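# Sort parcels into matching-colour trays with eight arms

## Task

Move every parcel into the tray that has the same colour as it, so that it lies flat on that tray's bottom surface.

## Robot and tools

Setup: eight identical i2rt Big YAM arms, arm1 to arm8. Each has six revolute joints, a two-finger gripper and a camera on its wrist. Each foot faces along its own +x and the hand reaches roughly 1.0 m from the joint1 axis. Foot positions in metres (scene frame): arm1 (-2.151,-0.606,0.766), arm2 (-0.854,-0.623,0.797), arm3 (0.435,-0.612,0.752), arm4 (1.688,-0.612,0.754), arm5 (2.165,0.644,0.790), arm6 (0.850,0.628,0.817), arm7 (-0.424,0.615,0.799), arm8 (-1.661,0.655,0.757). Arms 1-4 stand along y about -0.61 and arms 5-8 along y about +0.63. The table surfaces beneath them are at z=0.720.

Frame: a single shared scene frame with its origin on the floor and +z upward, in metres. The "hand" point lies between the finger pads, about 1 cm short of the tips. The fingers extend along the hand's +z axis and close along its y axis. Quaternions are written w first.

Cameras: armN_cam_wrist rides on arm N's wrist. cam_arm1 to cam_arm8 are fixed in the room and look down. All images are 672x504 pixels. Calibration data (K, distortion D, T_world_to_cam) is supplied, but real poses may differ slightly. Fixed cameras are most accurate near the image centre.

Tool move: optional keys arm1..arm8 and cameras.
- Each arm key holds an object with "joints", "target" and/or "speed". An arm that is left out receives no new command but may still be driving toward its earlier target.
- "joints" maps joint names to absolute targets: joint1_rad -2.879..2.879 (base yaw, positive is counter-clockwise seen from above); joint2_rad 0..3.141 (shoulder, positive lifts the arm up and then forward); joint3_rad 0..3.019 (elbow, positive opens it); joint4_rad -1.692..1.57 (wrist pitch, positive tips the fingers up); joint5_rad -1.57..1.57 (sideways swing, positive goes to the arm's right); joint6_rad -2.094..2.094 (roll, positive is clockwise seen from behind the hand). These are in radians. gripper_m is the fingertip gap in metres, 0..0.093.
- "target" is one list of 7 numbers, [x, y, z, qw, qx, qy, qz]. It is an absolute hand pose in the scene frame, in the same format the "hand" line prints. The hand travels in a straight line from its current hand_target toward it. When "target" is used, "joints" may contain only gripper_m.
- "speed" sets the path's peak speed, 0.002..0.5 m/s (default 0.25). Rotation is capped at twice that value in rad/s. speed is only allowed together with target.
- Timing: all motions in a call begin together. Every hand path in one call finishes at the same moment, paced by the slowest one. Each path lasts 0.5 to 10 s and one action lasts at most 15 s. At each step the pose is clipped to within 100 mm and 20 degrees of the measured hand, and damped IK follows it. Expect final errors of a centimetre or more, lag and overshoot, especially with the arm nearly straight. Paths do not avoid obstacles or the other arms.
- cameras: a list of camera names or "all". Leaving it out or null gives all cameras; [] gives none.
- A call with no action simply returns the full state and images.

Tool wait: seconds from 0 to 10, plus an optional cameras list. Nothing new is commanded and the simulation keeps running.

Tool zoom_image: camera name plus region [x0,y0,x1,y1] in pixels, with the origin at top-left and at most 504x504. It only works on a camera that appeared in the latest images.

Tool finished_scene: scene (integer). It ends the scene permanently. The parcels must already be resting in their trays without any robot holding them.

Reading results:
- Per arm: joint_positions, Joint velocities (rad/s, gripper in m/s; "within noise" means still), joint torques (joints 3 and 4 flip sign beyond ±28 N m; these readings include gravity and friction), hand, hand_target, joint_status, hand_status and on_its_own.
- The "move" line lists each arm that was sent a motion, with "done" or its worst status.
- "pictures" gives the order of the images. Arms under "as last shown" were not commanded, and their unchanged lines repeat earlier values.
- Status words: off_target means the joint stopped short and may still be pushing. time_out means the arm couldn't finish and now holds nearby targets it keeps pressing toward; send its reported positions to relieve that. not_followed means a safety check blocked the targets and the robot may keep trying them. "joint command not followed" and "pose unreachable" report blocked joint or pose commands, though gripper commands still execute. limit_stop_at_motor_heat means the key was interrupted by an overheat stop, so resend it.
- Gripper: on a firm grip the reading is up to about 5 mm below the object's width, or occasionally 2 mm above it. Closed on nothing, it reads 0-3 mm. To release, command a gap well above the reading.

Cautions:
- Robots never stop on contact; they keep pushing. Sustained pushing, holding loads or long stretches heats the motors. A MOTOR HOT line warns you, and at 100 °C the arm goes limp and drops whatever it holds.
- Do not let arms press hard against each other, and never close a gripper on another arm's fingers. The clearance check can react too late and does not cover fingers, housings or cameras.
- Do not knock or place anything outside the work area, drop parcels, let go of a moving parcel, or slam.
- Loose objects may occasionally be nudged by outside forces.
- The simulation keeps running while you think, and arms hold their last command.
- If a move or wait is refused, or hit by a stop, the remaining move, wait and finished_scene calls in that reply are skipped. A merely invalid call, such as one with an unknown key, does not block the later ones.

Each tool is called after "Request:" in YAML: its name, and indented under it one key for each argument.

## Session

Request:
move:
  cameras: ["cam_arm1","cam_arm2","cam_arm3","cam_arm4","cam_arm5","cam_arm6","cam_arm7","cam_arm8"]

Scene clock: 0.00 s.
Joint torques (N m): no reading
Heat: arm1: hottest joint1_rad 32 °C; arm2: hottest joint2_rad 29 °C; arm3: hottest joint1_rad 31 °C; arm4: hottest gripper 32 °C; arm5: hottest joint6_rad 30 °C; arm6: hottest joint2_rad 30 °C; arm7: hottest joint5_rad 29 °C; arm8: hottest joint1_rad 31 °C.
Joint velocities: within noise
arm1.joint_positions: joint1_rad=-0.028 joint2_rad=+0.521 joint3_rad=+1.431 joint4_rad=-1.508 joint5_rad=+0.032 joint6_rad=-0.133 gripper_m=+0.09396
arm1.joint_status: not commanded
arm1.hand: x=-2.0073 y=-0.6778 z=+1.3083 quat_wxyz=(-0.446, -0.145, -0.870, +0.152) (m; scene frame)
arm1.hand_target: x=-2.0101 y=-0.6764 z=+1.3161 quat_wxyz=(-0.454, -0.145, -0.865, +0.155) (m; scene frame)
arm1.hand_status: not commanded
arm2.joint_positions: joint1_rad=+0.020 joint2_rad=+0.528 joint3_rad=+1.425 joint4_rad=-1.340 joint5_rad=+0.175 joint6_rad=+0.036 gripper_m=+0.09396
arm2.joint_status: not commanded
arm2.hand: x=-0.9859 y=-0.4872 z=+1.3715 quat_wxyz=(-0.230, +0.778, -0.324, -0.487) (m; scene frame)
arm2.hand_target: x=-0.9833 y=-0.4891 z=+1.3817 quat_wxyz=(-0.232, +0.772, -0.322, -0.497) (m; scene frame)
arm2.hand_status: not commanded
arm3.joint_positions: joint1_rad=+0.084 joint2_rad=+0.623 joint3_rad=+1.443 joint4_rad=-1.225 joint5_rad=+0.214 joint6_rad=-0.288 gripper_m=+0.09396
arm3.joint_status: not commanded
arm3.hand: x=+0.2458 y=-0.4641 z=+1.3420 quat_wxyz=(-0.302, +0.818, -0.155, -0.465) (m; scene frame)
arm3.hand_target: x=+0.2487 y=-0.4659 z=+1.3553 quat_wxyz=(-0.306, +0.809, -0.155, -0.477) (m; scene frame)
arm3.hand_status: not commanded
arm4.joint_positions: joint1_rad=+0.299 joint2_rad=+0.615 joint3_rad=+1.406 joint4_rad=-1.263 joint5_rad=-0.166 joint6_rad=-0.115 gripper_m=+0.09396
arm4.joint_status: not commanded
arm4.hand: x=+1.7423 y=-0.3720 z=+1.3161 quat_wxyz=(-0.394, +0.570, -0.636, -0.340) (m; scene frame)
arm4.hand_target: x=+1.7413 y=-0.3753 z=+1.3284 quat_wxyz=(-0.404, +0.566, -0.630, -0.346) (m; scene frame)
arm4.hand_status: not commanded
arm5.joint_positions: joint1_rad=-0.422 joint2_rad=+0.625 joint3_rad=+1.427 joint4_rad=-1.371 joint5_rad=+0.120 joint6_rad=-0.097 gripper_m=+0.09396
arm5.joint_status: not commanded
arm5.hand: x=+2.0004 y=+0.7998 z=+1.3402 quat_wxyz=(-0.234, +0.830, -0.279, -0.422) (m; scene frame)
arm5.hand_target: x=+2.0022 y=+0.7982 z=+1.3527 quat_wxyz=(-0.238, +0.823, -0.277, -0.434) (m; scene frame)
arm5.hand_status: not commanded
arm6.joint_positions: joint1_rad=+0.075 joint2_rad=+0.549 joint3_rad=+1.411 joint4_rad=-1.315 joint5_rad=-0.143 joint6_rad=+0.201 gripper_m=+0.09396
arm6.joint_status: not commanded
arm6.hand: x=+1.0364 y=+0.5443 z=+1.3862 quat_wxyz=(-0.531, -0.272, -0.802, +0.030) (m; scene frame)
arm6.hand_target: x=+1.0336 y=+0.5460 z=+1.3993 quat_wxyz=(-0.544, -0.268, -0.794, +0.033) (m; scene frame)
arm6.hand_status: not commanded
arm7.joint_positions: joint1_rad=-0.146 joint2_rad=+0.496 joint3_rad=+1.379 joint4_rad=-1.460 joint5_rad=-0.022 joint6_rad=+0.046 gripper_m=+0.09396
arm7.joint_status: not commanded
arm7.hand: x=-0.3012 y=+0.4957 z=+1.3304 quat_wxyz=(-0.447, -0.351, -0.807, +0.162) (m; scene frame)
arm7.hand_target: x=-0.3031 y=+0.4977 z=+1.3404 quat_wxyz=(-0.457, -0.348, -0.801, +0.166) (m; scene frame)
arm7.hand_status: not commanded
arm8.joint_positions: joint1_rad=-0.237 joint2_rad=+0.447 joint3_rad=+1.428 joint4_rad=-1.458 joint5_rad=-0.190 joint6_rad=-0.420 gripper_m=+0.09396
arm8.joint_status: not commanded
arm8.hand: x=-1.7428 y=+0.5401 z=+1.3190 quat_wxyz=(-0.160, -0.687, -0.503, +0.499) (m; scene frame)
arm8.hand_target: x=-1.7406 y=+0.5420 z=+1.3271 quat_wxyz=(-0.161, -0.682, -0.500, +0.508) (m; scene frame)
arm8.hand_status: not commanded
pictures: cam_arm1, cam_arm2, cam_arm3, cam_arm4, cam_arm5, cam_arm6, cam_arm7, cam_arm8

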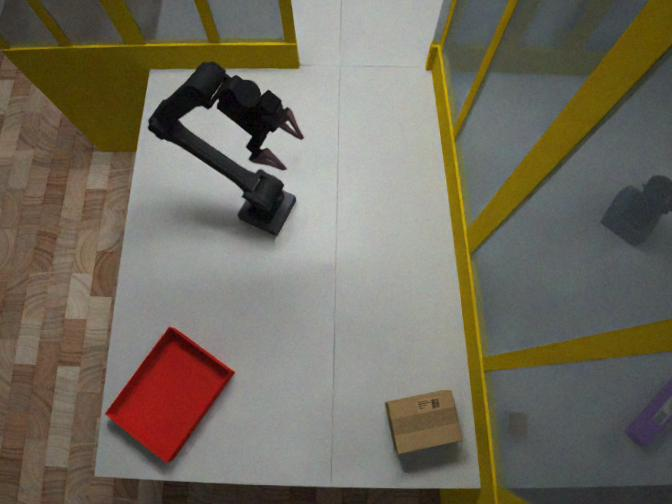

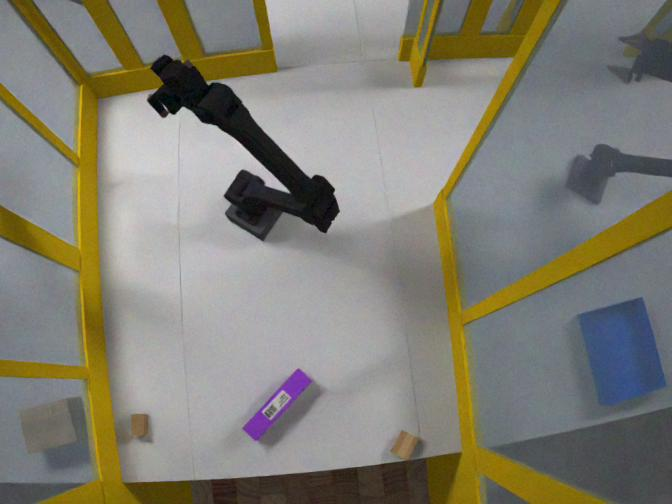

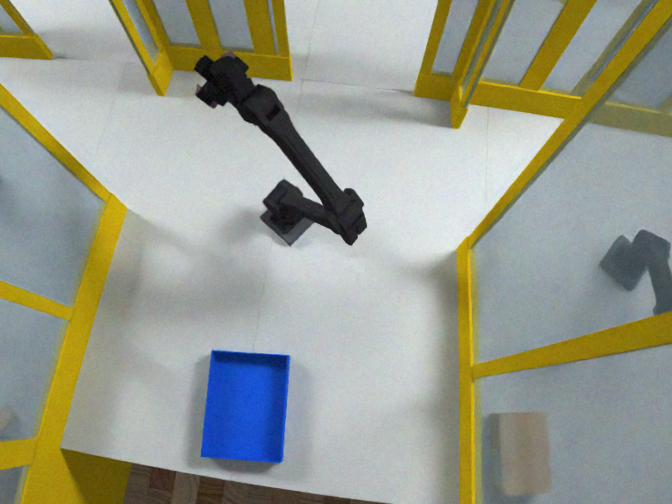

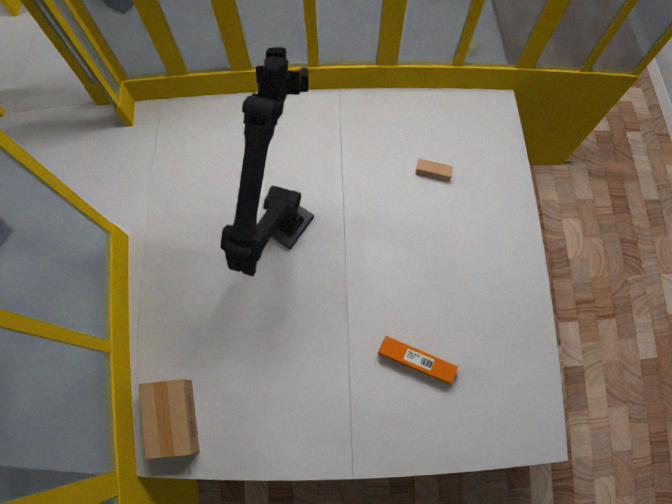

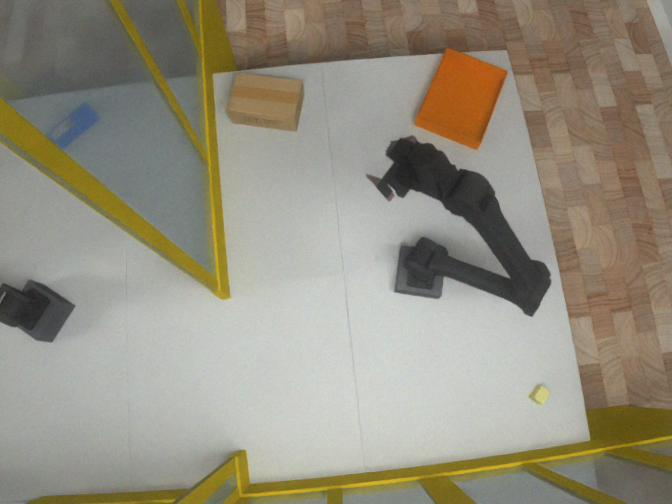

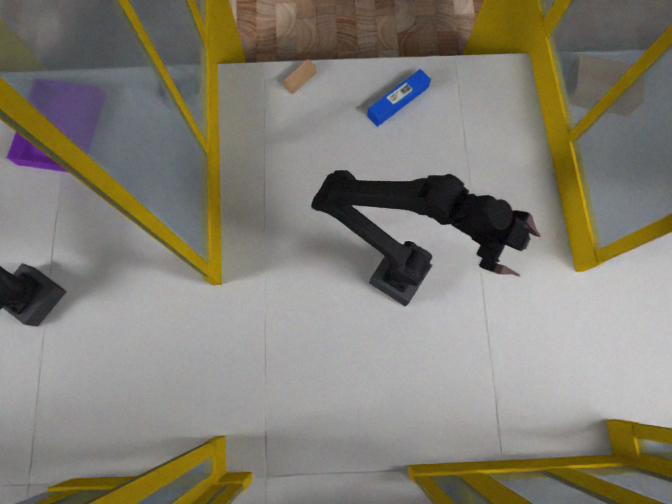

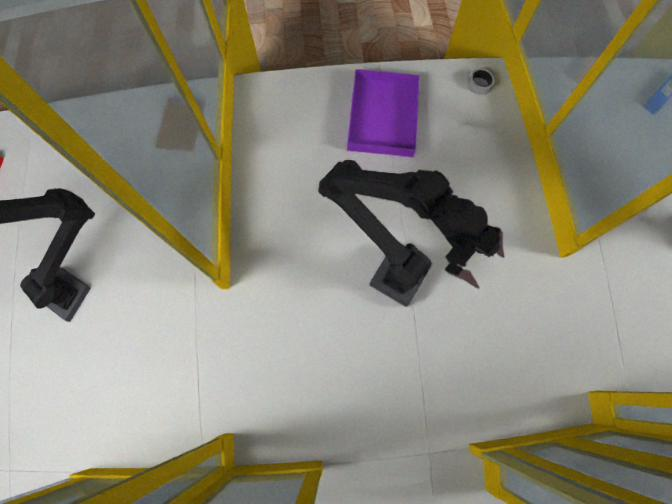

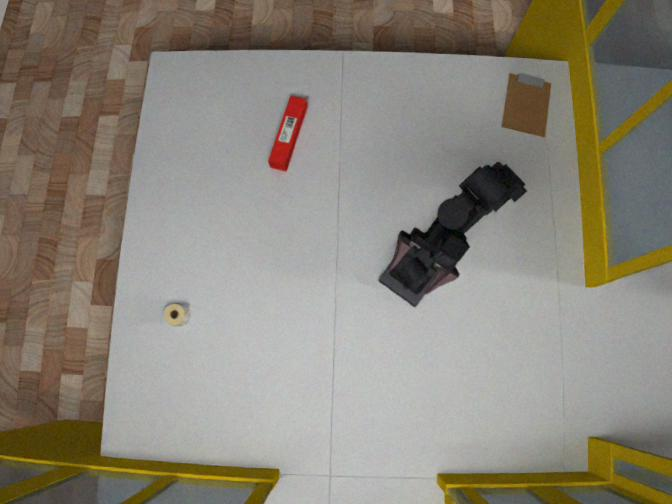

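Request:
zoom_image:
  camera: "cam_arm5"
  region: [0, 200, 300, 504]

Request:
zoom_image:
  camera: "cam_arm6"
  region: [372, 204, 672, 504]

Request:
zoom_image:
  camera: "cam_arm4"
  region: [0, 0, 300, 300]

Request:
zoom_image:
  camera: "cam_arm3"
  region: [372, 0, 672, 300]

Scaled by 1.658.

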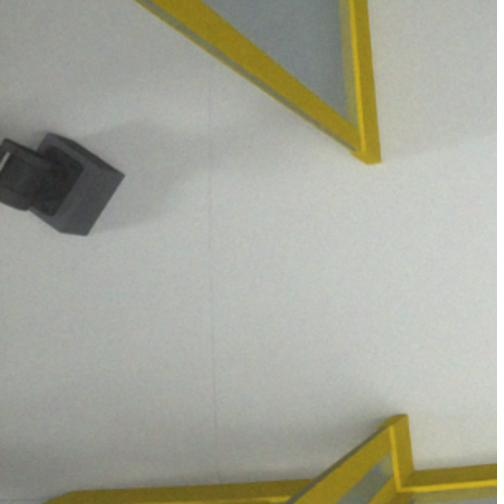

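Scaled by 1.680.

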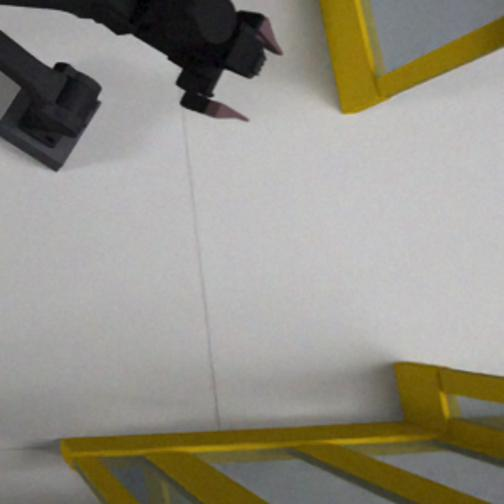

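Scaled by 1.680.

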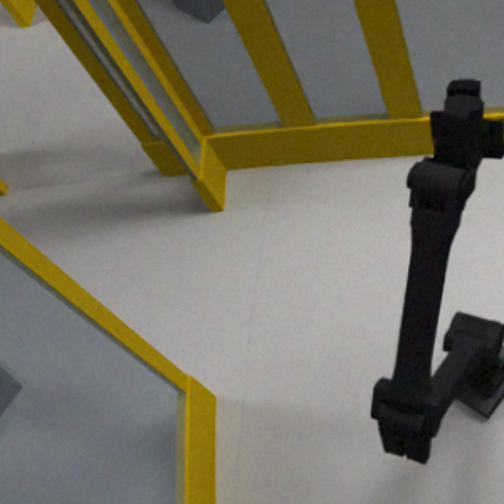

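Scaled by 1.680.

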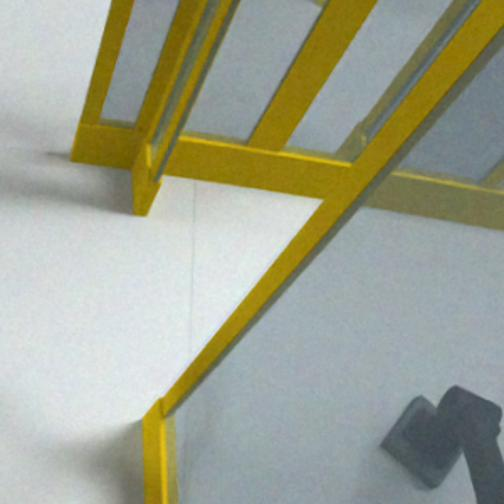

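Request:
move:
  arm8: {"joints":{"joint1_rad":-1.827,"joint5_rad":0,"joint6_rad":0.9,"gripper_m":0.093}}
  arm2: {"joints":{"joint1_rad":2.25,"joint5_rad":0,"joint6_rad":0.926,"gripper_m":0.093}}
  arm6: {"joints":{"joint1_rad":2.115,"joint5_rad":0,"joint6_rad":0.84,"gripper_m":0.093}}
  arm4: {"joints":{"joint1_rad":-1.822,"joint5_rad":0,"joint6_rad":-0.52,"gripper_m":0.093}}
  arm1: {"joints":{"joint1_rad":1.456,"joint5_rad":0,"joint6_rad":0}}
  arm7: {"joints":{"joint1_rad":-1.05,"joint5_rad":0,"joint6_rad":0}}
  arm3: {"joints":{"joint1_rad":-1.22,"joint5_rad":0,"joint6_rad":0}}
  arm5: {"joints":{"joint1_rad":0.64,"joint5_rad":0,"joint6_rad":0}}
  cameras: []

Request:
move:
  arm8: {"target":[-2.077,1.140,0.92,0,-0.636,0.772,0],"speed":0.4}
  arm2: {"target":[-0.841,-1.280,0.92,0,0.9455,0.3256,0],"speed":0.4}
  arm6: {"target":[0.906,1.383,0.92,0,-0.322,0.9466,0],"speed":0.4}
  arm4: {"target":[2.135,-1.143,0.92,0,0.1736,0.9848,0],"speed":0.4}
  cameras: ["arm8_cam_wrist","arm2_cam_wrist","arm6_cam_wrist","arm4_cam_wrist"]

Scene clock: 150.67 s.
Joint torques (N m): arm1=[2.37 4.54 8.01 1.69 -0.01 0.08] | arm2=[0.79 3.72 8.12 2.19 -0.08 0.03] | arm3=[-1.67 0.97 9.91 1.73 -0.25 0.12] | arm4=[-1.44 2.37 10.8 1.95 -0.04 0] | arm5=[0.09 2.96 7.57 1.77 -0.19 0.05] | arm6=[0.15 3.66 9.11 1.7 0.13 -0.07] | arm7=[-1.03 2.37 9.8 1.48 0.04 0.02] | arm8=[1.03 6.18 8.54 1.43 0.04 -0.04]
Heat: arm1: hottest joint1_rad 31 °C; arm2: hottest joint3_rad 34 °C; arm3: hottest joint1_rad 30 °C; arm4: hottest joint3_rad 41 °C; arm5: hottest joint3_rad 34 °C; arm6: hottest joint3_rad 31 °C; arm7: hottest joint3_rad 39 °C; arm8: hottest joint1_rad 30 °C.
move: arm1 done; arm2 done; arm3 done; arm4 done; arm5 done; arm6 done; arm7 done; arm8 done
Joint velocities: within noise
arm1.joint_positions: joint1_rad=+1.444 joint2_rad=+0.521 joint3_rad=+1.431 joint4_rad=-1.508 joint5_rad=+0.002 joint6_rad=-0.008 gripper_m=+0.09398
arm1.joint_status: all done
arm1.hand: x=-2.0661 y=-0.4604 z=+1.3058 quat_wxyz=(-0.408, +0.437, -0.771, -0.221) (m; scene frame)
arm1.hand_target: x=-2.0697 y=-0.4617 z=+1.3136 quat_wxyz=(-0.414, +0.436, -0.765, -0.231) (m; scene frame)
arm1.hand_status: not commanded
arm2.joint_positions: joint1_rad=+2.243 joint2_rad=+0.528 joint3_rad=+1.425 joint4_rad=-1.340 joint5_rad=+0.003 joint6_rad=+0.911 gripper_m=+0.09310
arm2.joint_status: all done
arm2.hand: x=-0.8527 y=-0.8132 z=+1.3700 quat_wxyz=(+0.506, +0.798, +0.278, -0.171) (m; scene frame)
arm2.hand_target: x=-0.8510 y=-0.8100 z=+1.3802 quat_wxyz=(+0.518, +0.793, +0.273, -0.168) (m; scene frame)
arm2.hand_status: not commanded
arm3.joint_positions: joint1_rad=-1.207 joint2_rad=+0.623 joint3_rad=+1.443 joint4_rad=-1.225 joint5_rad=+0.004 joint6_rad=-0.016 gripper_m=+0.09398
arm3.joint_status: all done
arm3.hand: x=+0.4917 y=-0.3822 z=+1.3423 quat_wxyz=(-0.441, +0.517, -0.653, -0.334) (m; scene frame)
arm3.hand_target: x=+0.4933 y=-0.3862 z=+1.3557 quat_wxyz=(-0.450, +0.503, -0.653, -0.344) (m; scene frame)
arm3.hand_status: not commanded
arm4.joint_positions: joint1_rad=-1.806 joint2_rad=+0.615 joint3_rad=+1.406 joint4_rad=-1.263 joint5_rad=-0.001 joint6_rad=-0.511 gripper_m=+0.09312
arm4.joint_status: all done
arm4.hand: x=+1.8514 y=-0.7865 z=+1.3178 quat_wxyz=(-0.401, -0.141, -0.841, +0.334) (m; scene frame)
arm4.hand_target: x=+1.8461 y=-0.7864 z=+1.3301 quat_wxyz=(-0.406, -0.143, -0.833, +0.347) (m; scene frame)
arm4.hand_status: not commanded
arm5.joint_positions: joint1_rad=+0.633 joint2_rad=+0.625 joint3_rad=+1.427 joint4_rad=-1.371 joint5_rad=+0.001 joint6_rad=-0.010 gripper_m=+0.09397
arm5.joint_status: all done
arm5.hand: x=+1.9507 y=+0.5587 z=+1.3379 quat_wxyz=(+0.084, +0.863, +0.168, -0.470) (m; scene frame)
arm5.hand_target: x=+1.9535 y=+0.5578 z=+1.3505 quat_wxyz=(+0.091, +0.856, +0.165, -0.482) (m; scene frame)
arm5.hand_status: not commanded
arm6.joint_positions: joint1_rad=+2.105 joint2_rad=+0.549 joint3_rad=+1.411 joint4_rad=-1.315 joint5_rad=-0.002 joint6_rad=+0.831 gripper_m=+0.09315
arm6.joint_status: all done
arm6.hand: x=+0.8677 y=+0.8317 z=+1.3855 quat_wxyz=(-0.211, +0.274, -0.802, -0.486) (m; scene frame)
arm6.hand_target: x=+0.8657 y=+0.8286 z=+1.3986 quat_wxyz=(-0.213, +0.271, -0.795, -0.500) (m; scene frame)
arm6.hand_status: not commanded
arm7.joint_positions: joint1_rad=-1.041 joint2_rad=+0.496 joint3_rad=+1.379 joint4_rad=-1.460 joint5_rad=-0.002 joint6_rad=+0.009 gripper_m=+0.09397
arm7.joint_status: all done
arm7.hand: x=-0.4422 y=+0.4448 z=+1.3303 quat_wxyz=(-0.319, -0.657, -0.585, +0.353) (m; scene frame)
arm7.hand_target: x=-0.4438 y=+0.4477 z=+1.3403 quat_wxyz=(-0.323, -0.653, -0.580, +0.364) (m; scene frame)
arm7.hand_status: not commanded
arm8.joint_positions: joint1_rad=-1.820 joint2_rad=+0.447 joint3_rad=+1.428 joint4_rad=-1.458 joint5_rad=-0.003 joint6_rad=+0.892 gripper_m=+0.09310
arm8.joint_status: all done
arm8.hand: x=-1.7534 y=+0.7620 z=+1.3173 quat_wxyz=(-0.011, -0.549, +0.655, +0.519) (m; scene frame)
arm8.hand_target: x=-1.7505 y=+0.7607 z=+1.3255 quat_wxyz=(-0.010, -0.540, +0.655, +0.529) (m; scene frame)
arm8.hand_status: not commanded
pictures: none
No camera images: "cameras" was empty.

Scene clock: 154.10 s.
Joint torques (N m): arm1=[2.55 4.84 7.92 1.87 -0.02 0.11] | arm2=[0.67 -24.23 11.88 0.05 -0.02 0.09] | arm3=[-1.67 1.03 9.94 1.73 -0.25 0.13] | arm4=[-1.85 -18.2 15.3 -0.25 -0.16 -0.03] | arm5=[-0.67 2.78 7.27 1.77 -0.18 0.04] | arm6=[0.15 -19.78 12.94 -0.21 0.08 -0.02] | arm7=[-1.26 2.32 9.74 1.46 0.04 0.04] | arm8=[1.44 -19.78 14.12 -0.61 0.01 0.05]
Heat: arm1: hottest joint1_rad 31 °C; arm2: hottest joint3_rad 34 °C; arm3: hottest joint1_rad 30 °C; arm4: hottest joint3_rad 42 °C; arm5: hottest joint3_rad 34 °C; arm6: hottest joint3_rad 32 °C; arm7: hottest joint3_rad 39 °C; arm8: hottest joint3_rad 31 °C.
move: arm2 off_target; arm4 off_target; arm6 off_target; arm8 off_target
Joint velocities: within noise
arm1, arm3, arm5, arm7: as last shown
arm2.joint_positions: joint1_rad=+2.246 joint2_rad=+2.116 joint3_rad=+1.938 joint4_rad=-1.430 joint5_rad=+0.002 joint6_rad=+0.913 gripper_m=+0.09310
arm2.joint_status: not commanded
arm2.hand: x=-0.8453 y=-1.2663 z=+0.9027 quat_wxyz=(-0.018, +0.944, +0.330, +0.005) (m; scene frame)
arm2.hand_target: x=-0.8411 y=-1.2790 z=+0.9201 quat_wxyz=(+0.000, +0.945, +0.326, +0.000) (m; scene frame)
arm2.hand_status: off_target (0.023 m and 2.2 deg from the pose sent, 0.648 m and 64.5 deg at the start)
arm4.joint_positions: joint1_rad=-1.815 joint2_rad=+2.223 joint3_rad=+2.265 joint4_rad=-1.636 joint5_rad=-0.014 joint6_rad=-0.521 gripper_m=+0.09312
arm4.joint_status: not commanded
arm4.hand: x=+2.1344 y=-1.1265 z=+0.9138 quat_wxyz=(+0.010, -0.170, -0.985, -0.007) (m; scene frame)
arm4.hand_target: x=+2.1343 y=-1.1423 z=+0.9198 quat_wxyz=(-0.001, -0.174, -0.985, +0.001) (m; scene frame)
arm4.hand_status: off_target (0.018 m and 1.4 deg from the pose sent, 0.605 m and 63.0 deg at the start)
arm6.joint_positions: joint1_rad=+2.106 joint2_rad=+2.534 joint3_rad=+2.646 joint4_rad=-1.698 joint5_rad=+0.001 joint6_rad=+0.835 gripper_m=+0.09315
arm6.joint_status: not commanded
arm6.hand: x=+0.9125 y=+1.3729 z=+0.9048 quat_wxyz=(+0.003, +0.321, -0.947, +0.007) (m; scene frame)
arm6.hand_target: x=+0.9058 y=+1.3817 z=+0.9199 quat_wxyz=(-0.004, +0.322, -0.947, -0.010) (m; scene frame)
arm6.hand_status: off_target (0.019 m and 0.9 deg from the pose sent, 0.722 m and 64.0 deg at the start; a joint's target at an end of its range on 27 of 103 steps)
arm8.joint_positions: joint1_rad=-1.820 joint2_rad=+2.037 joint3_rad=+1.930 joint4_rad=-1.490 joint5_rad=+0.000 joint6_rad=+0.895 gripper_m=+0.09310
arm8.joint_status: not commanded
arm8.hand: x=-2.0713 y=+1.1281 z=+0.9088 quat_wxyz=(+0.000, -0.641, +0.768, -0.013) (m; scene frame)
arm8.hand_target: x=-2.0766 y=+1.1394 z=+0.9200 quat_wxyz=(+0.000, -0.636, +0.772, +0.000) (m; scene frame)
arm8.hand_status: off_target (0.017 m and 1.7 deg from the pose sent, 0.637 m and 62.6 deg at the start)
pictures: arm2_cam_wrist, arm4_cam_wrist, arm6_cam_wrist, arm8_cam_wrist
camera_calibration:
arm2_cam_wrist: T_world_to_cam=[[-0.618546, 0.784568, 0.0430551, 0.430602], [0.643895, 0.474713, 0.600039, 0.608128], [0.450332, 0.398875, -0.798811, 1.72739], [0, 0, 0, 1]] pos_world=[-0.903122, -1.31553, 0.996416]
arm4_cam_wrist: T_world_to_cam=[[-0.322232, -0.94666, 0.00125524, -0.382338], [-0.758472, 0.258968, 0.598044, 1.36879], [-0.566469, 0.191757, -0.801462, 2.28234], [0, 0, 0, 1]] pos_world=[2.20786, -1.15407, 1.01109]
arm6_cam_wrist: T_world_to_cam=[[0.613436, -0.789522, 0.0187362, 0.505815], [-0.647961, -0.489601, 0.583469, 0.741347], [-0.451489, -0.370062, -0.811919, 1.77888], [0, 0, 0, 1]] pos_world=[0.973223, 1.42061, 1.00228]
arm8_cam_wrist: T_world_to_cam=[[0.98276, -0.18461, 0.0100744, 2.23572], [-0.152958, -0.781233, 0.60521, 0.0187665], [-0.103858, -0.596317, -0.796002, 1.30157], [0, 0, 0, 1]] pos_world=[-2.05913, 1.20355, 1.00217]

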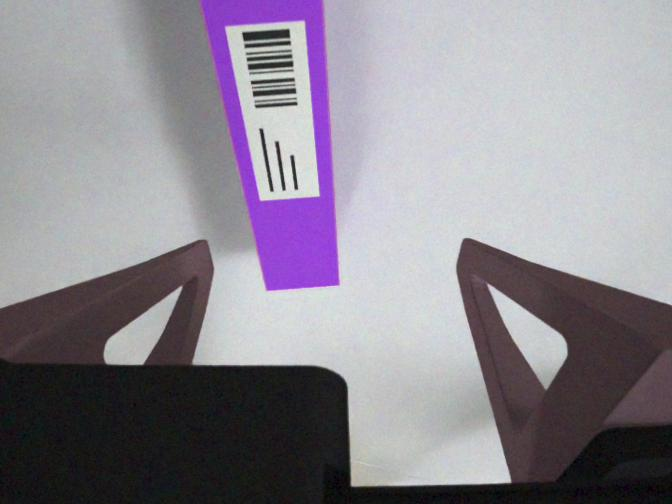

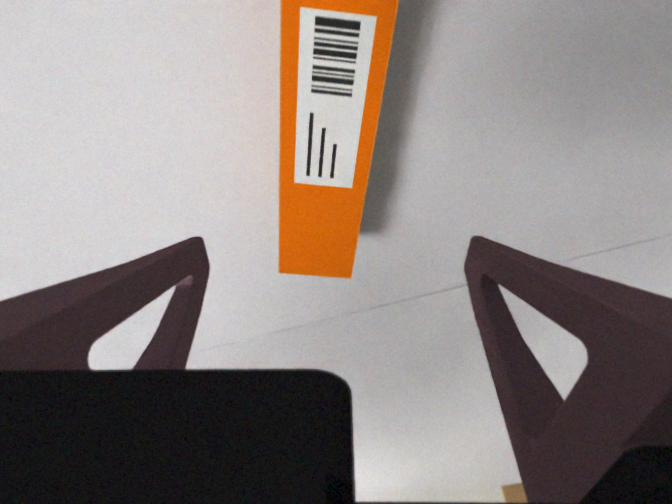

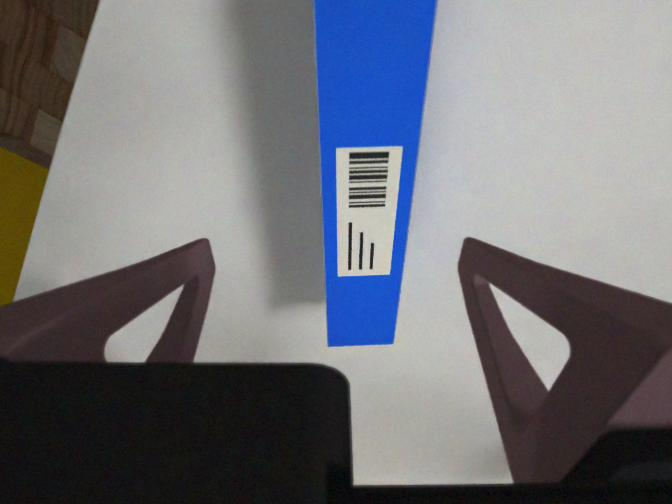

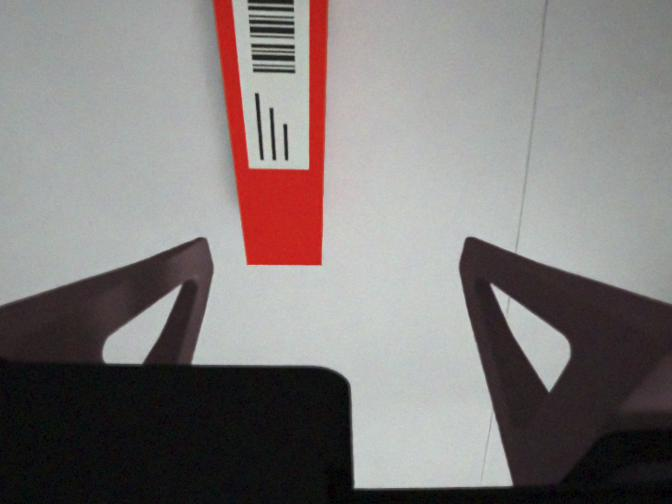

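Request:
move:
  arm8: {"target":[-2.108,1.153,0.76,0,-0.6225,0.7826,0],"speed":0.25}
  arm2: {"target":[-0.824,-1.293,0.762,0,0.9397,0.342,0],"speed":0.25}
  arm6: {"target":[0.858,1.311,0.762,0,-0.329,0.944,0],"speed":0.25}
  arm4: {"target":[2.132,-1.146,0.758,0,0.199,0.980,0],"speed":0.25}
  cameras: ["arm8_cam_wrist","arm2_cam_wrist","arm6_cam_wrist","arm4_cam_wrist"]

Scene clock: 206.27 s.
Joint torques (N m): arm1=[2.2 4.42 7.91 1.73 0.01 0.06] | arm2=[0.56 -25.93 8.38 0.87 -0.01 -0.01] | arm3=[-1.67 0.91 9.94 1.72 -0.24 0.13] | arm4=[-1.9 -19.37 10.22 0.7 -0.17 0.13] | arm5=[-0.44 2.61 7.65 1.85 -0.2 0.04] | arm6=[0.09 -20.13 7.02 0.54 0.18 0] | arm7=[-1.2 2.26 9.8 1.46 0.02 0.03] | arm8=[2.49 -22.01 10.97 0.13 0 0.04]
Heat: arm1: hottest joint3_rad 32 °C; arm2: hottest joint3_rad 36 °C; arm3: hottest joint1_rad 30 °C; arm4: hottest joint3_rad 52 °C; arm5: hottest joint3_rad 34 °C; arm6: hottest joint2_rad 38 °C; arm7: hottest joint3_rad 40 °C; arm8: hottest joint3_rad 39 °C.
move: arm2 off_target; arm4 off_target; arm6 off_target; arm8 off_target
Joint velocities: within noise
arm1, arm3, arm5, arm7: as last shown
arm2.joint_positions: joint1_rad=+2.273 joint2_rad=+2.295 joint3_rad=+1.850 joint4_rad=-1.154 joint5_rad=+0.002 joint6_rad=+0.913 gripper_m=+0.09310
arm2.joint_status: not commanded
arm2.hand: x=-0.8277 y=-1.2837 z=+0.7556 quat_wxyz=(-0.014, +0.939, +0.342, +0.004) (m; scene frame)
arm2.hand_target: x=-0.8239 y=-1.2929 z=+0.7623 quat_wxyz=(+0.000, +0.940, +0.342, +0.000) (m; scene frame)
arm2.hand_status: off_target (0.012 m and 1.7 deg from the pose sent, 0.145 m and 2.6 deg at the start)
arm4.joint_positions: joint1_rad=-1.816 joint2_rad=+2.304 joint3_rad=+2.019 joint4_rad=-1.287 joint5_rad=-0.014 joint6_rad=-0.488 gripper_m=+0.09312
arm4.joint_status: not commanded
arm4.hand: x=+2.1386 y=-1.1366 z=+0.7669 quat_wxyz=(+0.001, -0.187, -0.982, +0.000) (m; scene frame)
arm4.hand_target: x=+2.1318 y=-1.1458 z=+0.7582 quat_wxyz=(+0.000, -0.199, -0.980, +0.000) (m; scene frame)
arm4.hand_status: off_target (0.015 m and 1.4 deg from the pose sent, 0.157 m and 3.6 deg at the start)
arm6.joint_positions: joint1_rad=+2.169 joint2_rad=+2.374 joint3_rad=+1.919 joint4_rad=-1.148 joint5_rad=-0.002 joint6_rad=+0.881 gripper_m=+0.09312
arm6.joint_status: not commanded
arm6.hand: x=+0.8638 y=+1.3050 z=+0.7484 quat_wxyz=(+0.007, +0.329, -0.944, +0.014) (m; scene frame)
arm6.hand_target: x=+0.8580 y=+1.3109 z=+0.7621 quat_wxyz=(+0.000, +0.329, -0.944, +0.000) (m; scene frame)
arm6.hand_status: off_target (0.016 m and 1.8 deg from the pose sent, 0.165 m and 1.4 deg at the start)
arm8.joint_positions: joint1_rad=-1.810 joint2_rad=+2.235 joint3_rad=+1.862 joint4_rad=-1.220 joint5_rad=+0.000 joint6_rad=+0.951 gripper_m=+0.09310
arm8.joint_status: not commanded
arm8.hand: x=-2.0982 y=+1.1485 z=+0.7586 quat_wxyz=(+0.000, -0.623, +0.782, -0.011) (m; scene frame)
arm8.hand_target: x=-2.1079 y=+1.1528 z=+0.7602 quat_wxyz=(+0.000, -0.622, +0.783, +0.000) (m; scene frame)
arm8.hand_status: off_target (0.011 m and 1.3 deg from the pose sent, 0.155 m and 3.1 deg at the start)
pictures: arm2_cam_wrist, arm4_cam_wrist, arm6_cam_wrist, arm8_cam_wrist
camera_calibration:
arm2_cam_wrist: T_world_to_cam=[[-0.639017, 0.768317, 0.0366853, 0.428476], [0.630958, 0.496302, 0.596302, 0.713188], [0.439942, 0.404194, -0.801921, 1.6095], [0, 0, 0, 1]] pos_world=[-0.884276, -1.33371, 0.849699]
arm4_cam_wrist: T_world_to_cam=[[-0.353891, -0.9352, 0.01275, -0.318463], [-0.757644, 0.294642, 0.582375, 1.51339], [-0.548394, 0.196438, -0.81282, 2.14427], [0, 0, 0, 1]] pos_world=[2.20981, -1.16495, 0.86561]
arm6_cam_wrist: T_world_to_cam=[[0.626306, -0.779019, 0.0294789, 0.452054], [-0.63831, -0.490738, 0.593074, 0.753809], [-0.44755, -0.390263, -0.804608, 1.62236], [0, 0, 0, 1]] pos_world=[0.924128, 1.35523, 0.844978]
arm8_cam_wrist: T_world_to_cam=[[0.973401, -0.228982, 0.0075758, 2.3006], [-0.187223, -0.775953, 0.602366, 0.0457036], [-0.132053, -0.587762, -0.798184, 1.12408], [0, 0, 0, 1]] pos_world=[-2.08241, 1.22295, 0.852267]

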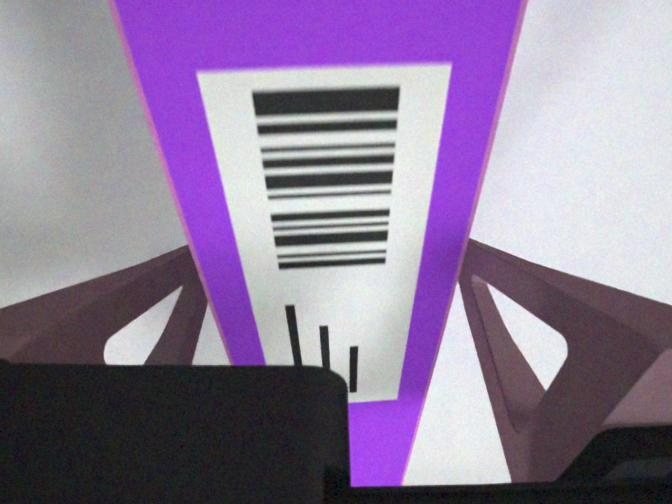

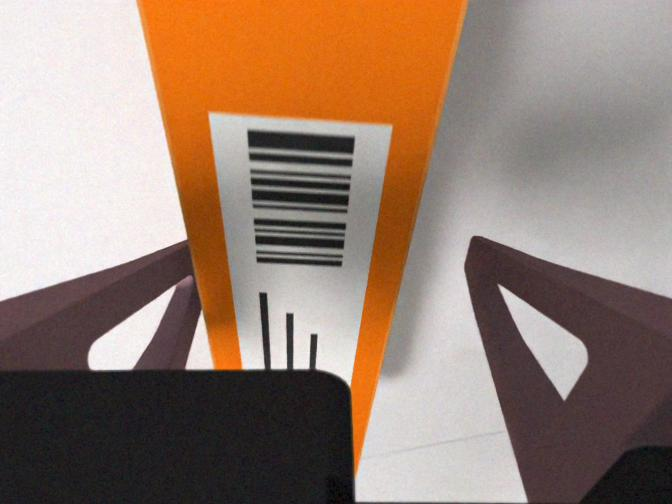

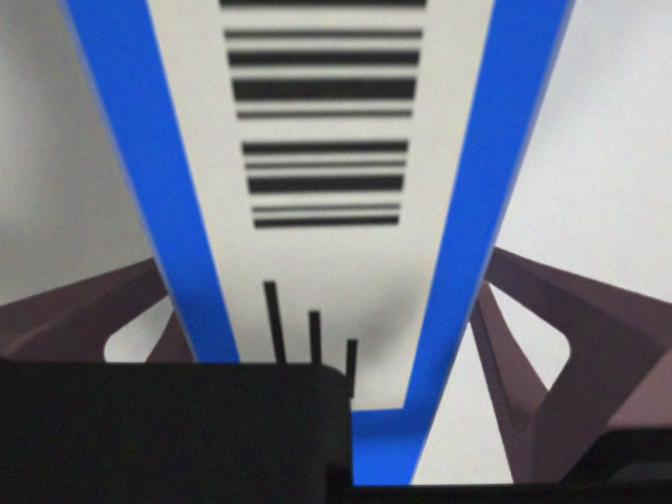

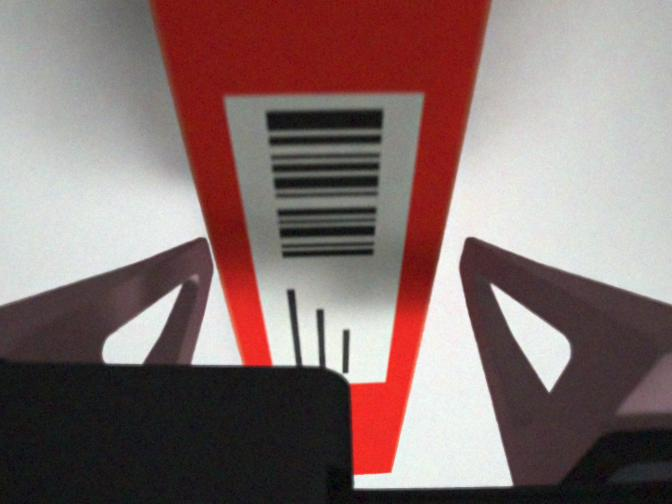

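Request:
move:
  arm8: {"joints":{"gripper_m":0.042}}
  arm2: {"joints":{"gripper_m":0.042}}
  arm6: {"joints":{"gripper_m":0.042}}
  arm4: {"joints":{"gripper_m":0.042}}
  cameras: []

Scene clock: 212.07 s.
Joint torques (N m): arm1=[2.2 4.31 7.98 1.73 0.03 0.08] | arm2=[0.62 -25.64 8.42 0.83 0.02 -0.01] | arm3=[-1.73 0.85 9.89 1.7 -0.25 0.13] | arm4=[-1.9 -19.37 10.22 0.7 -0.15 0.11] | arm5=[-0.26 2.73 7.31 1.85 -0.19 0.04] | arm6=[0.15 -20.07 7.25 0.4 0.16 -0.02] | arm7=[-1.08 2.32 9.83 1.44 0.04 0.03] | arm8=[2.61 -21.89 10.88 0.16 0.02 0.03]
Heat: arm1: hottest joint3_rad 32 °C; arm2: hottest joint3_rad 36 °C; arm3: hottest joint1_rad 30 °C; arm4: hottest joint3_rad 51 °C; arm5: hottest joint3_rad 35 °C; arm6: hottest joint2_rad 38 °C; arm7: hottest joint3_rad 40 °C; arm8: hottest joint3_rad 39 °C.
move: arm2 off_target; arm4 off_target; arm6 off_target; arm8 off_target
Joint velocities: within noise
arm1, arm3, arm5, arm7: as last shown
arm2.joint_positions: joint1_rad=+2.273 joint2_rad=+2.295 joint3_rad=+1.850 joint4_rad=-1.152 joint5_rad=+0.001 joint6_rad=+0.913 gripper_m=+0.05933
arm2.joint_status: gripper_m off_target (ended at +0.05936, target +0.04200)
arm2.hand: x=-0.8276 y=-1.2841 z=+0.7556 quat_wxyz=(-0.013, +0.940, +0.342, +0.004) (m; scene frame)
arm2.hand_target: x=-0.8239 y=-1.2928 z=+0.7621 quat_wxyz=(+0.000, +0.940, +0.342, +0.000) (m; scene frame)
arm2.hand_status: not commanded
arm4.joint_positions: joint1_rad=-1.816 joint2_rad=+2.304 joint3_rad=+2.019 joint4_rad=-1.287 joint5_rad=-0.014 joint6_rad=-0.488 gripper_m=+0.05985
arm4.joint_status: gripper_m off_target (ended at +0.05988, target +0.04200)
arm4.hand: x=+2.1387 y=-1.1365 z=+0.7669 quat_wxyz=(+0.001, -0.187, -0.982, +0.000) (m; scene frame)
arm4.hand_target: x=+2.1319 y=-1.1457 z=+0.7582 quat_wxyz=(+0.000, -0.199, -0.980, +0.000) (m; scene frame)
arm4.hand_status: not commanded
arm6.joint_positions: joint1_rad=+2.169 joint2_rad=+2.373 joint3_rad=+1.916 joint4_rad=-1.144 joint5_rad=-0.002 joint6_rad=+0.883 gripper_m=+0.06010
arm6.joint_status: gripper_m off_target (ended at +0.06013, target +0.04200)
arm6.hand: x=+0.8639 y=+1.3049 z=+0.7481 quat_wxyz=(+0.006, +0.328, -0.945, +0.014) (m; scene frame)
arm6.hand_target: x=+0.8581 y=+1.3109 z=+0.7620 quat_wxyz=(+0.000, +0.329, -0.944, +0.000) (m; scene frame)
arm6.hand_status: not commanded
arm8.joint_positions: joint1_rad=-1.810 joint2_rad=+2.235 joint3_rad=+1.862 joint4_rad=-1.218 joint5_rad=+0.000 joint6_rad=+0.952 gripper_m=+0.06029
arm8.joint_status: gripper_m off_target (ended at +0.06031, target +0.04200)
arm8.hand: x=-2.0984 y=+1.1488 z=+0.7586 quat_wxyz=(+0.000, -0.623, +0.782, -0.011) (m; scene frame)
arm8.hand_target: x=-2.1079 y=+1.1529 z=+0.7602 quat_wxyz=(+0.000, -0.622, +0.783, +0.000) (m; scene frame)
arm8.hand_status: not commanded
pictures: none
No camera images: "cameras" was empty.

Request:
move:
  arm8: {"target":[-1.90,0.925,1.0,0,-0.6225,0.7826,0],"speed":0.35}
  arm2: {"target":[-0.84,-0.983,1.0,0,0.9397,0.342,0],"speed":0.35}
  arm6: {"target":[0.857,0.988,1.0,0,-0.329,0.944,0],"speed":0.35}
  arm4: {"target":[1.923,-0.885,1.0,0,0.199,0.980,0],"speed":0.35}
  cameras: []

Request:
move:
  arm8: {"joints":{"joint1_rad":0.41,"joint6_rad":-0.19}}
  arm2: {"joints":{"joint1_rad":-1.44,"joint6_rad":-0.53}}
  arm6: {"joints":{"joint1_rad":-1.33,"joint6_rad":-0.38}}
  arm4: {"joints":{"joint1_rad":1.82,"joint6_rad":-0.37}}
  cameras: ["cam_arm2","cam_arm4","cam_arm6","cam_arm8"]

Scene clock: 260.57 s.
Joint torques (N m): arm1=[2.2 4.6 7.94 1.8 -0.01 0.07] | arm2=[0.21 -10.17 7.94 0.18 0.02 -0.07] | arm3=[-1.67 0.97 9.92 1.73 -0.24 0.13] | arm4=[-1.32 -7.36 9.8 -0.17 -0.16 0.11] | arm5=[-0.38 2.9 7.57 1.77 -0.2 0.06] | arm6=[-0.38 -7.41 8.44 -0.18 0.14 -0.09] | arm7=[-1.08 2.26 9.81 1.43 0.02 0.03] | arm8=[2.02 -8.64 9.29 -0.55 0.03 -0.02]
Heat: arm1: hottest joint3_rad 32 °C; arm2: hottest joint2_rad 37 °C; arm3: hottest joint1_rad 30 °C; arm4: hottest joint3_rad 45 °C; arm5: hottest joint3_rad 35 °C; arm6: hottest joint2_rad 35 °C; arm7: hottest joint3_rad 40 °C; arm8: hottest joint2_rad 37 °C.
move: arm2 done; arm4 done; arm6 done; arm8 done
Joint velocities: within noise
arm1, arm3, arm5, arm7: as last shown
arm2.joint_positions: joint1_rad=+2.273 joint2_rad=+1.289 joint3_rad=+1.126 joint4_rad=-1.390 joint5_rad=+0.001 joint6_rad=+0.913 gripper_m=+0.05933
arm2.joint_status: not commanded
arm2.hand: x=-0.8398 y=-0.9858 z=+1.0022 quat_wxyz=(+0.008, +0.940, +0.342, -0.003) (m; scene frame)
arm2.hand_target: x=-0.8400 y=-0.9830 z=+1.0000 quat_wxyz=(+0.000, +0.940, +0.342, +0.000) (m; scene frame)
arm2.hand_status: done (0.004 m and 1.0 deg from the pose sent, 0.388 m and 1.6 deg at the start)
arm4.joint_positions: joint1_rad=-1.816 joint2_rad=+1.279 joint3_rad=+1.235 joint4_rad=-1.506 joint5_rad=-0.014 joint6_rad=-0.483 gripper_m=+0.05985
arm4.joint_status: not commanded
arm4.hand: x=+1.9288 y=-0.8850 z=+1.0035 quat_wxyz=(-0.007, -0.189, -0.982, +0.007) (m; scene frame)
arm4.hand_target: x=+1.9231 y=-0.8849 z=+1.0000 quat_wxyz=(+0.000, -0.199, -0.980, +0.000) (m; scene frame)
arm4.hand_status: done (0.007 m and 1.6 deg from the pose sent, 0.405 m and 1.4 deg at the start)
arm6.joint_positions: joint1_rad=+2.169 joint2_rad=+1.314 joint3_rad=+1.075 joint4_rad=-1.337 joint5_rad=-0.001 joint6_rad=+0.883 gripper_m=+0.06010
arm6.joint_status: not commanded
arm6.hand: x=+0.8579 y=+0.9894 z=+0.9950 quat_wxyz=(+0.001, +0.328, -0.945, +0.002) (m; scene frame)
arm6.hand_target: x=+0.8570 y=+0.9879 z=+0.9999 quat_wxyz=(+0.000, +0.329, -0.944, +0.000) (m; scene frame)
arm6.hand_status: done (0.005 m and 0.3 deg from the pose sent, 0.405 m and 1.7 deg at the start)
arm7.joint_positions: joint1_rad=-1.041 joint2_rad=+0.496 joint3_rad=+1.379 joint4_rad=-1.460 joint5_rad=-0.002 joint6_rad=+0.008 gripper_m=+0.09397
arm7.hand_target: x=-0.4438 y=+0.4477 z=+1.3403 quat_wxyz=(-0.322, -0.653, -0.580, +0.364) (m; scene frame)
arm8.joint_positions: joint1_rad=-1.810 joint2_rad=+1.279 joint3_rad=+1.221 joint4_rad=-1.497 joint5_rad=+0.000 joint6_rad=+0.952 gripper_m=+0.06029
arm8.joint_status: not commanded
arm8.hand: x=-1.9018 y=+0.9274 z=+1.0023 quat_wxyz=(-0.001, -0.623, +0.782, +0.008) (m; scene frame)
arm8.hand_target: x=-1.9000 y=+0.9250 z=+1.0000 quat_wxyz=(+0.000, -0.622, +0.783, +0.000) (m; scene frame)
arm8.hand_status: done (0.004 m and 0.9 deg from the pose sent, 0.384 m and 1.3 deg at the start)
pictures: none
No camera images: "cameras" was empty.

Scene clock: 263.23 s.
Joint torques (N m): arm1=[2.78 4.07 7.88 1.74 0.02 0.06] | arm2=[-0.09 -12.16 7.9 0.16 -0.1 -0.21] | arm3=[-1.61 0.97 9.92 1.72 -0.25 0.12] | arm4=[1.08 -8.88 9.78 -0.17 -0.11 0.1] | arm5=[0.09 2.84 7.3 1.84 -0.17 0.06] | arm6=[-1.08 -7.47 8.46 -0.14 -0.03 -0.18] | arm7=[-0.97 2.37 9.77 1.44 0.02 0.03] | arm8=[1.96 -8.82 9.35 -0.54 -0.04 -0.1]
Heat: arm1: hottest joint3_rad 32 °C; arm2: hottest joint2_rad 37 °C; arm3: hottest joint1_rad 30 °C; arm4: hottest joint3_rad 45 °C; arm5: hottest joint3_rad 35 °C; arm6: hottest joint2_rad 35 °C; arm7: hottest joint3_rad 40 °C; arm8: hottest joint2_rad 37 °C.
move: arm2 done; arm4 done; arm6 done; arm8 done
Joint velocities: within noise
arm1, arm3, arm5, arm7: as last shown
arm2.joint_positions: joint1_rad=-1.437 joint2_rad=+1.309 joint3_rad=+1.126 joint4_rad=-1.390 joint5_rad=+0.001 joint6_rad=-0.515 gripper_m=+0.05949
arm2.joint_status: all done
arm2.hand: x=-0.6705 y=-0.3086 z=+0.9961 quat_wxyz=(+0.001, +0.703, -0.711, +0.000) (m; scene frame)
arm2.hand_target: x=-0.6717 y=-0.3126 z=+1.0007 quat_wxyz=(-0.001, +0.707, -0.707, -0.001) (m; scene frame)
arm2.hand_status: not commanded
arm4.joint_positions: joint1_rad=+1.808 joint2_rad=+1.298 joint3_rad=+1.235 joint4_rad=-1.507 joint5_rad=-0.016 joint6_rad=-0.377 gripper_m=+0.06010
arm4.joint_status: all done
arm4.hand: x=+1.3495 y=-0.4747 z=+0.9998 quat_wxyz=(+0.012, +1.000, -0.002, -0.009) (m; scene frame)
arm4.hand_target: x=+1.3535 y=-0.4808 z=+1.0028 quat_wxyz=(+0.012, +1.000, +0.000, -0.009) (m; scene frame)
arm4.hand_status: not commanded
arm6.joint_positions: joint1_rad=-1.323 joint2_rad=+1.314 joint3_rad=+1.075 joint4_rad=-1.337 joint5_rad=+0.001 joint6_rad=-0.370 gripper_m=+0.06021
arm6.joint_status: all done
arm6.hand: x=+0.7192 y=+0.2919 z=+0.9950 quat_wxyz=(+0.002, -0.707, -0.707, -0.002) (m; scene frame)
arm6.hand_target: x=+0.7175 y=+0.2940 z=+1.0000 quat_wxyz=(+0.000, -0.706, -0.708, +0.000) (m; scene frame)
arm6.hand_status: not commanded
arm8.joint_positions: joint1_rad=+0.405 joint2_rad=+1.283 joint3_rad=+1.221 joint4_rad=-1.497 joint5_rad=-0.001 joint6_rad=-0.183 gripper_m=+0.06027
arm8.joint_status: all done
arm8.hand: x=-1.7341 y=+0.2993 z=+1.0015 quat_wxyz=(-0.004, -0.714, -0.700, +0.005) (m; scene frame)
arm8.hand_target: x=-1.7318 y=+0.3023 z=+1.0007 quat_wxyz=(+0.000, -0.709, -0.705, +0.001) (m; scene frame)
arm8.hand_status: not commanded
pictures: cam_arm2, cam_arm4, cam_arm6, cam_arm8

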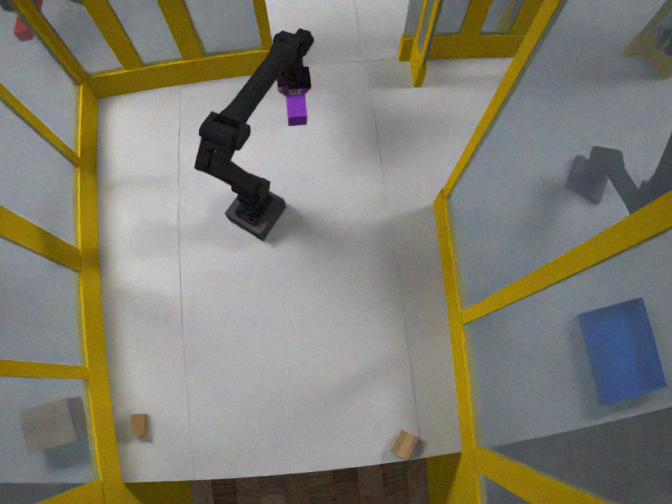

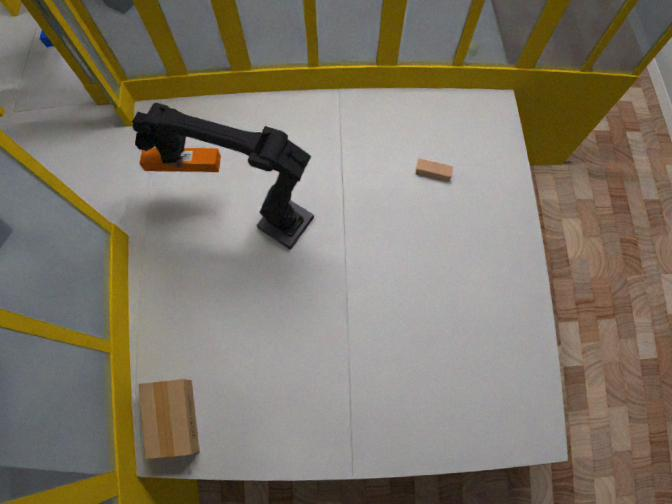

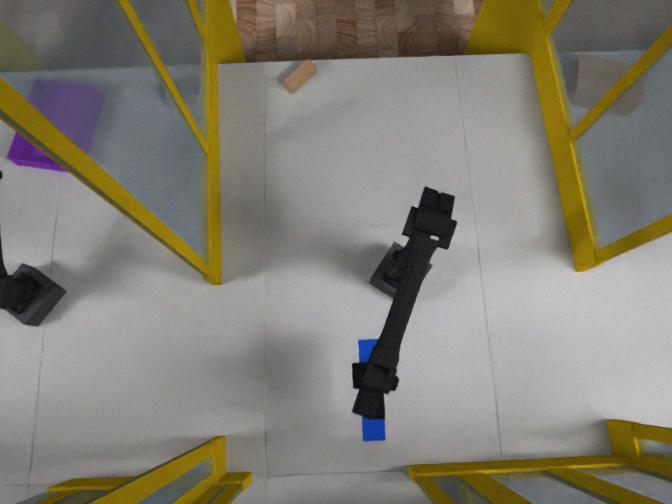

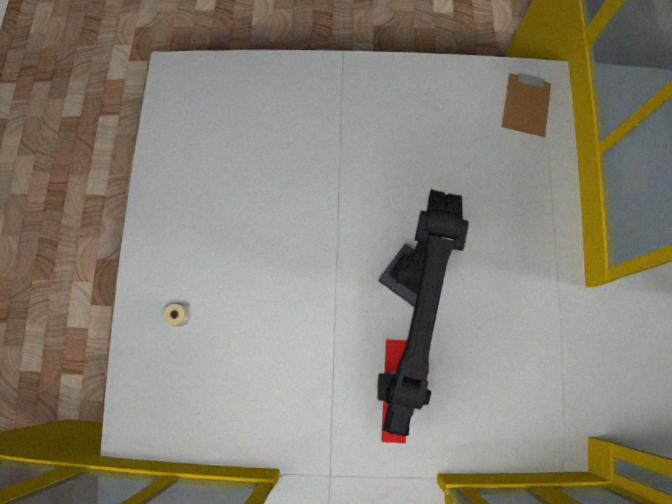

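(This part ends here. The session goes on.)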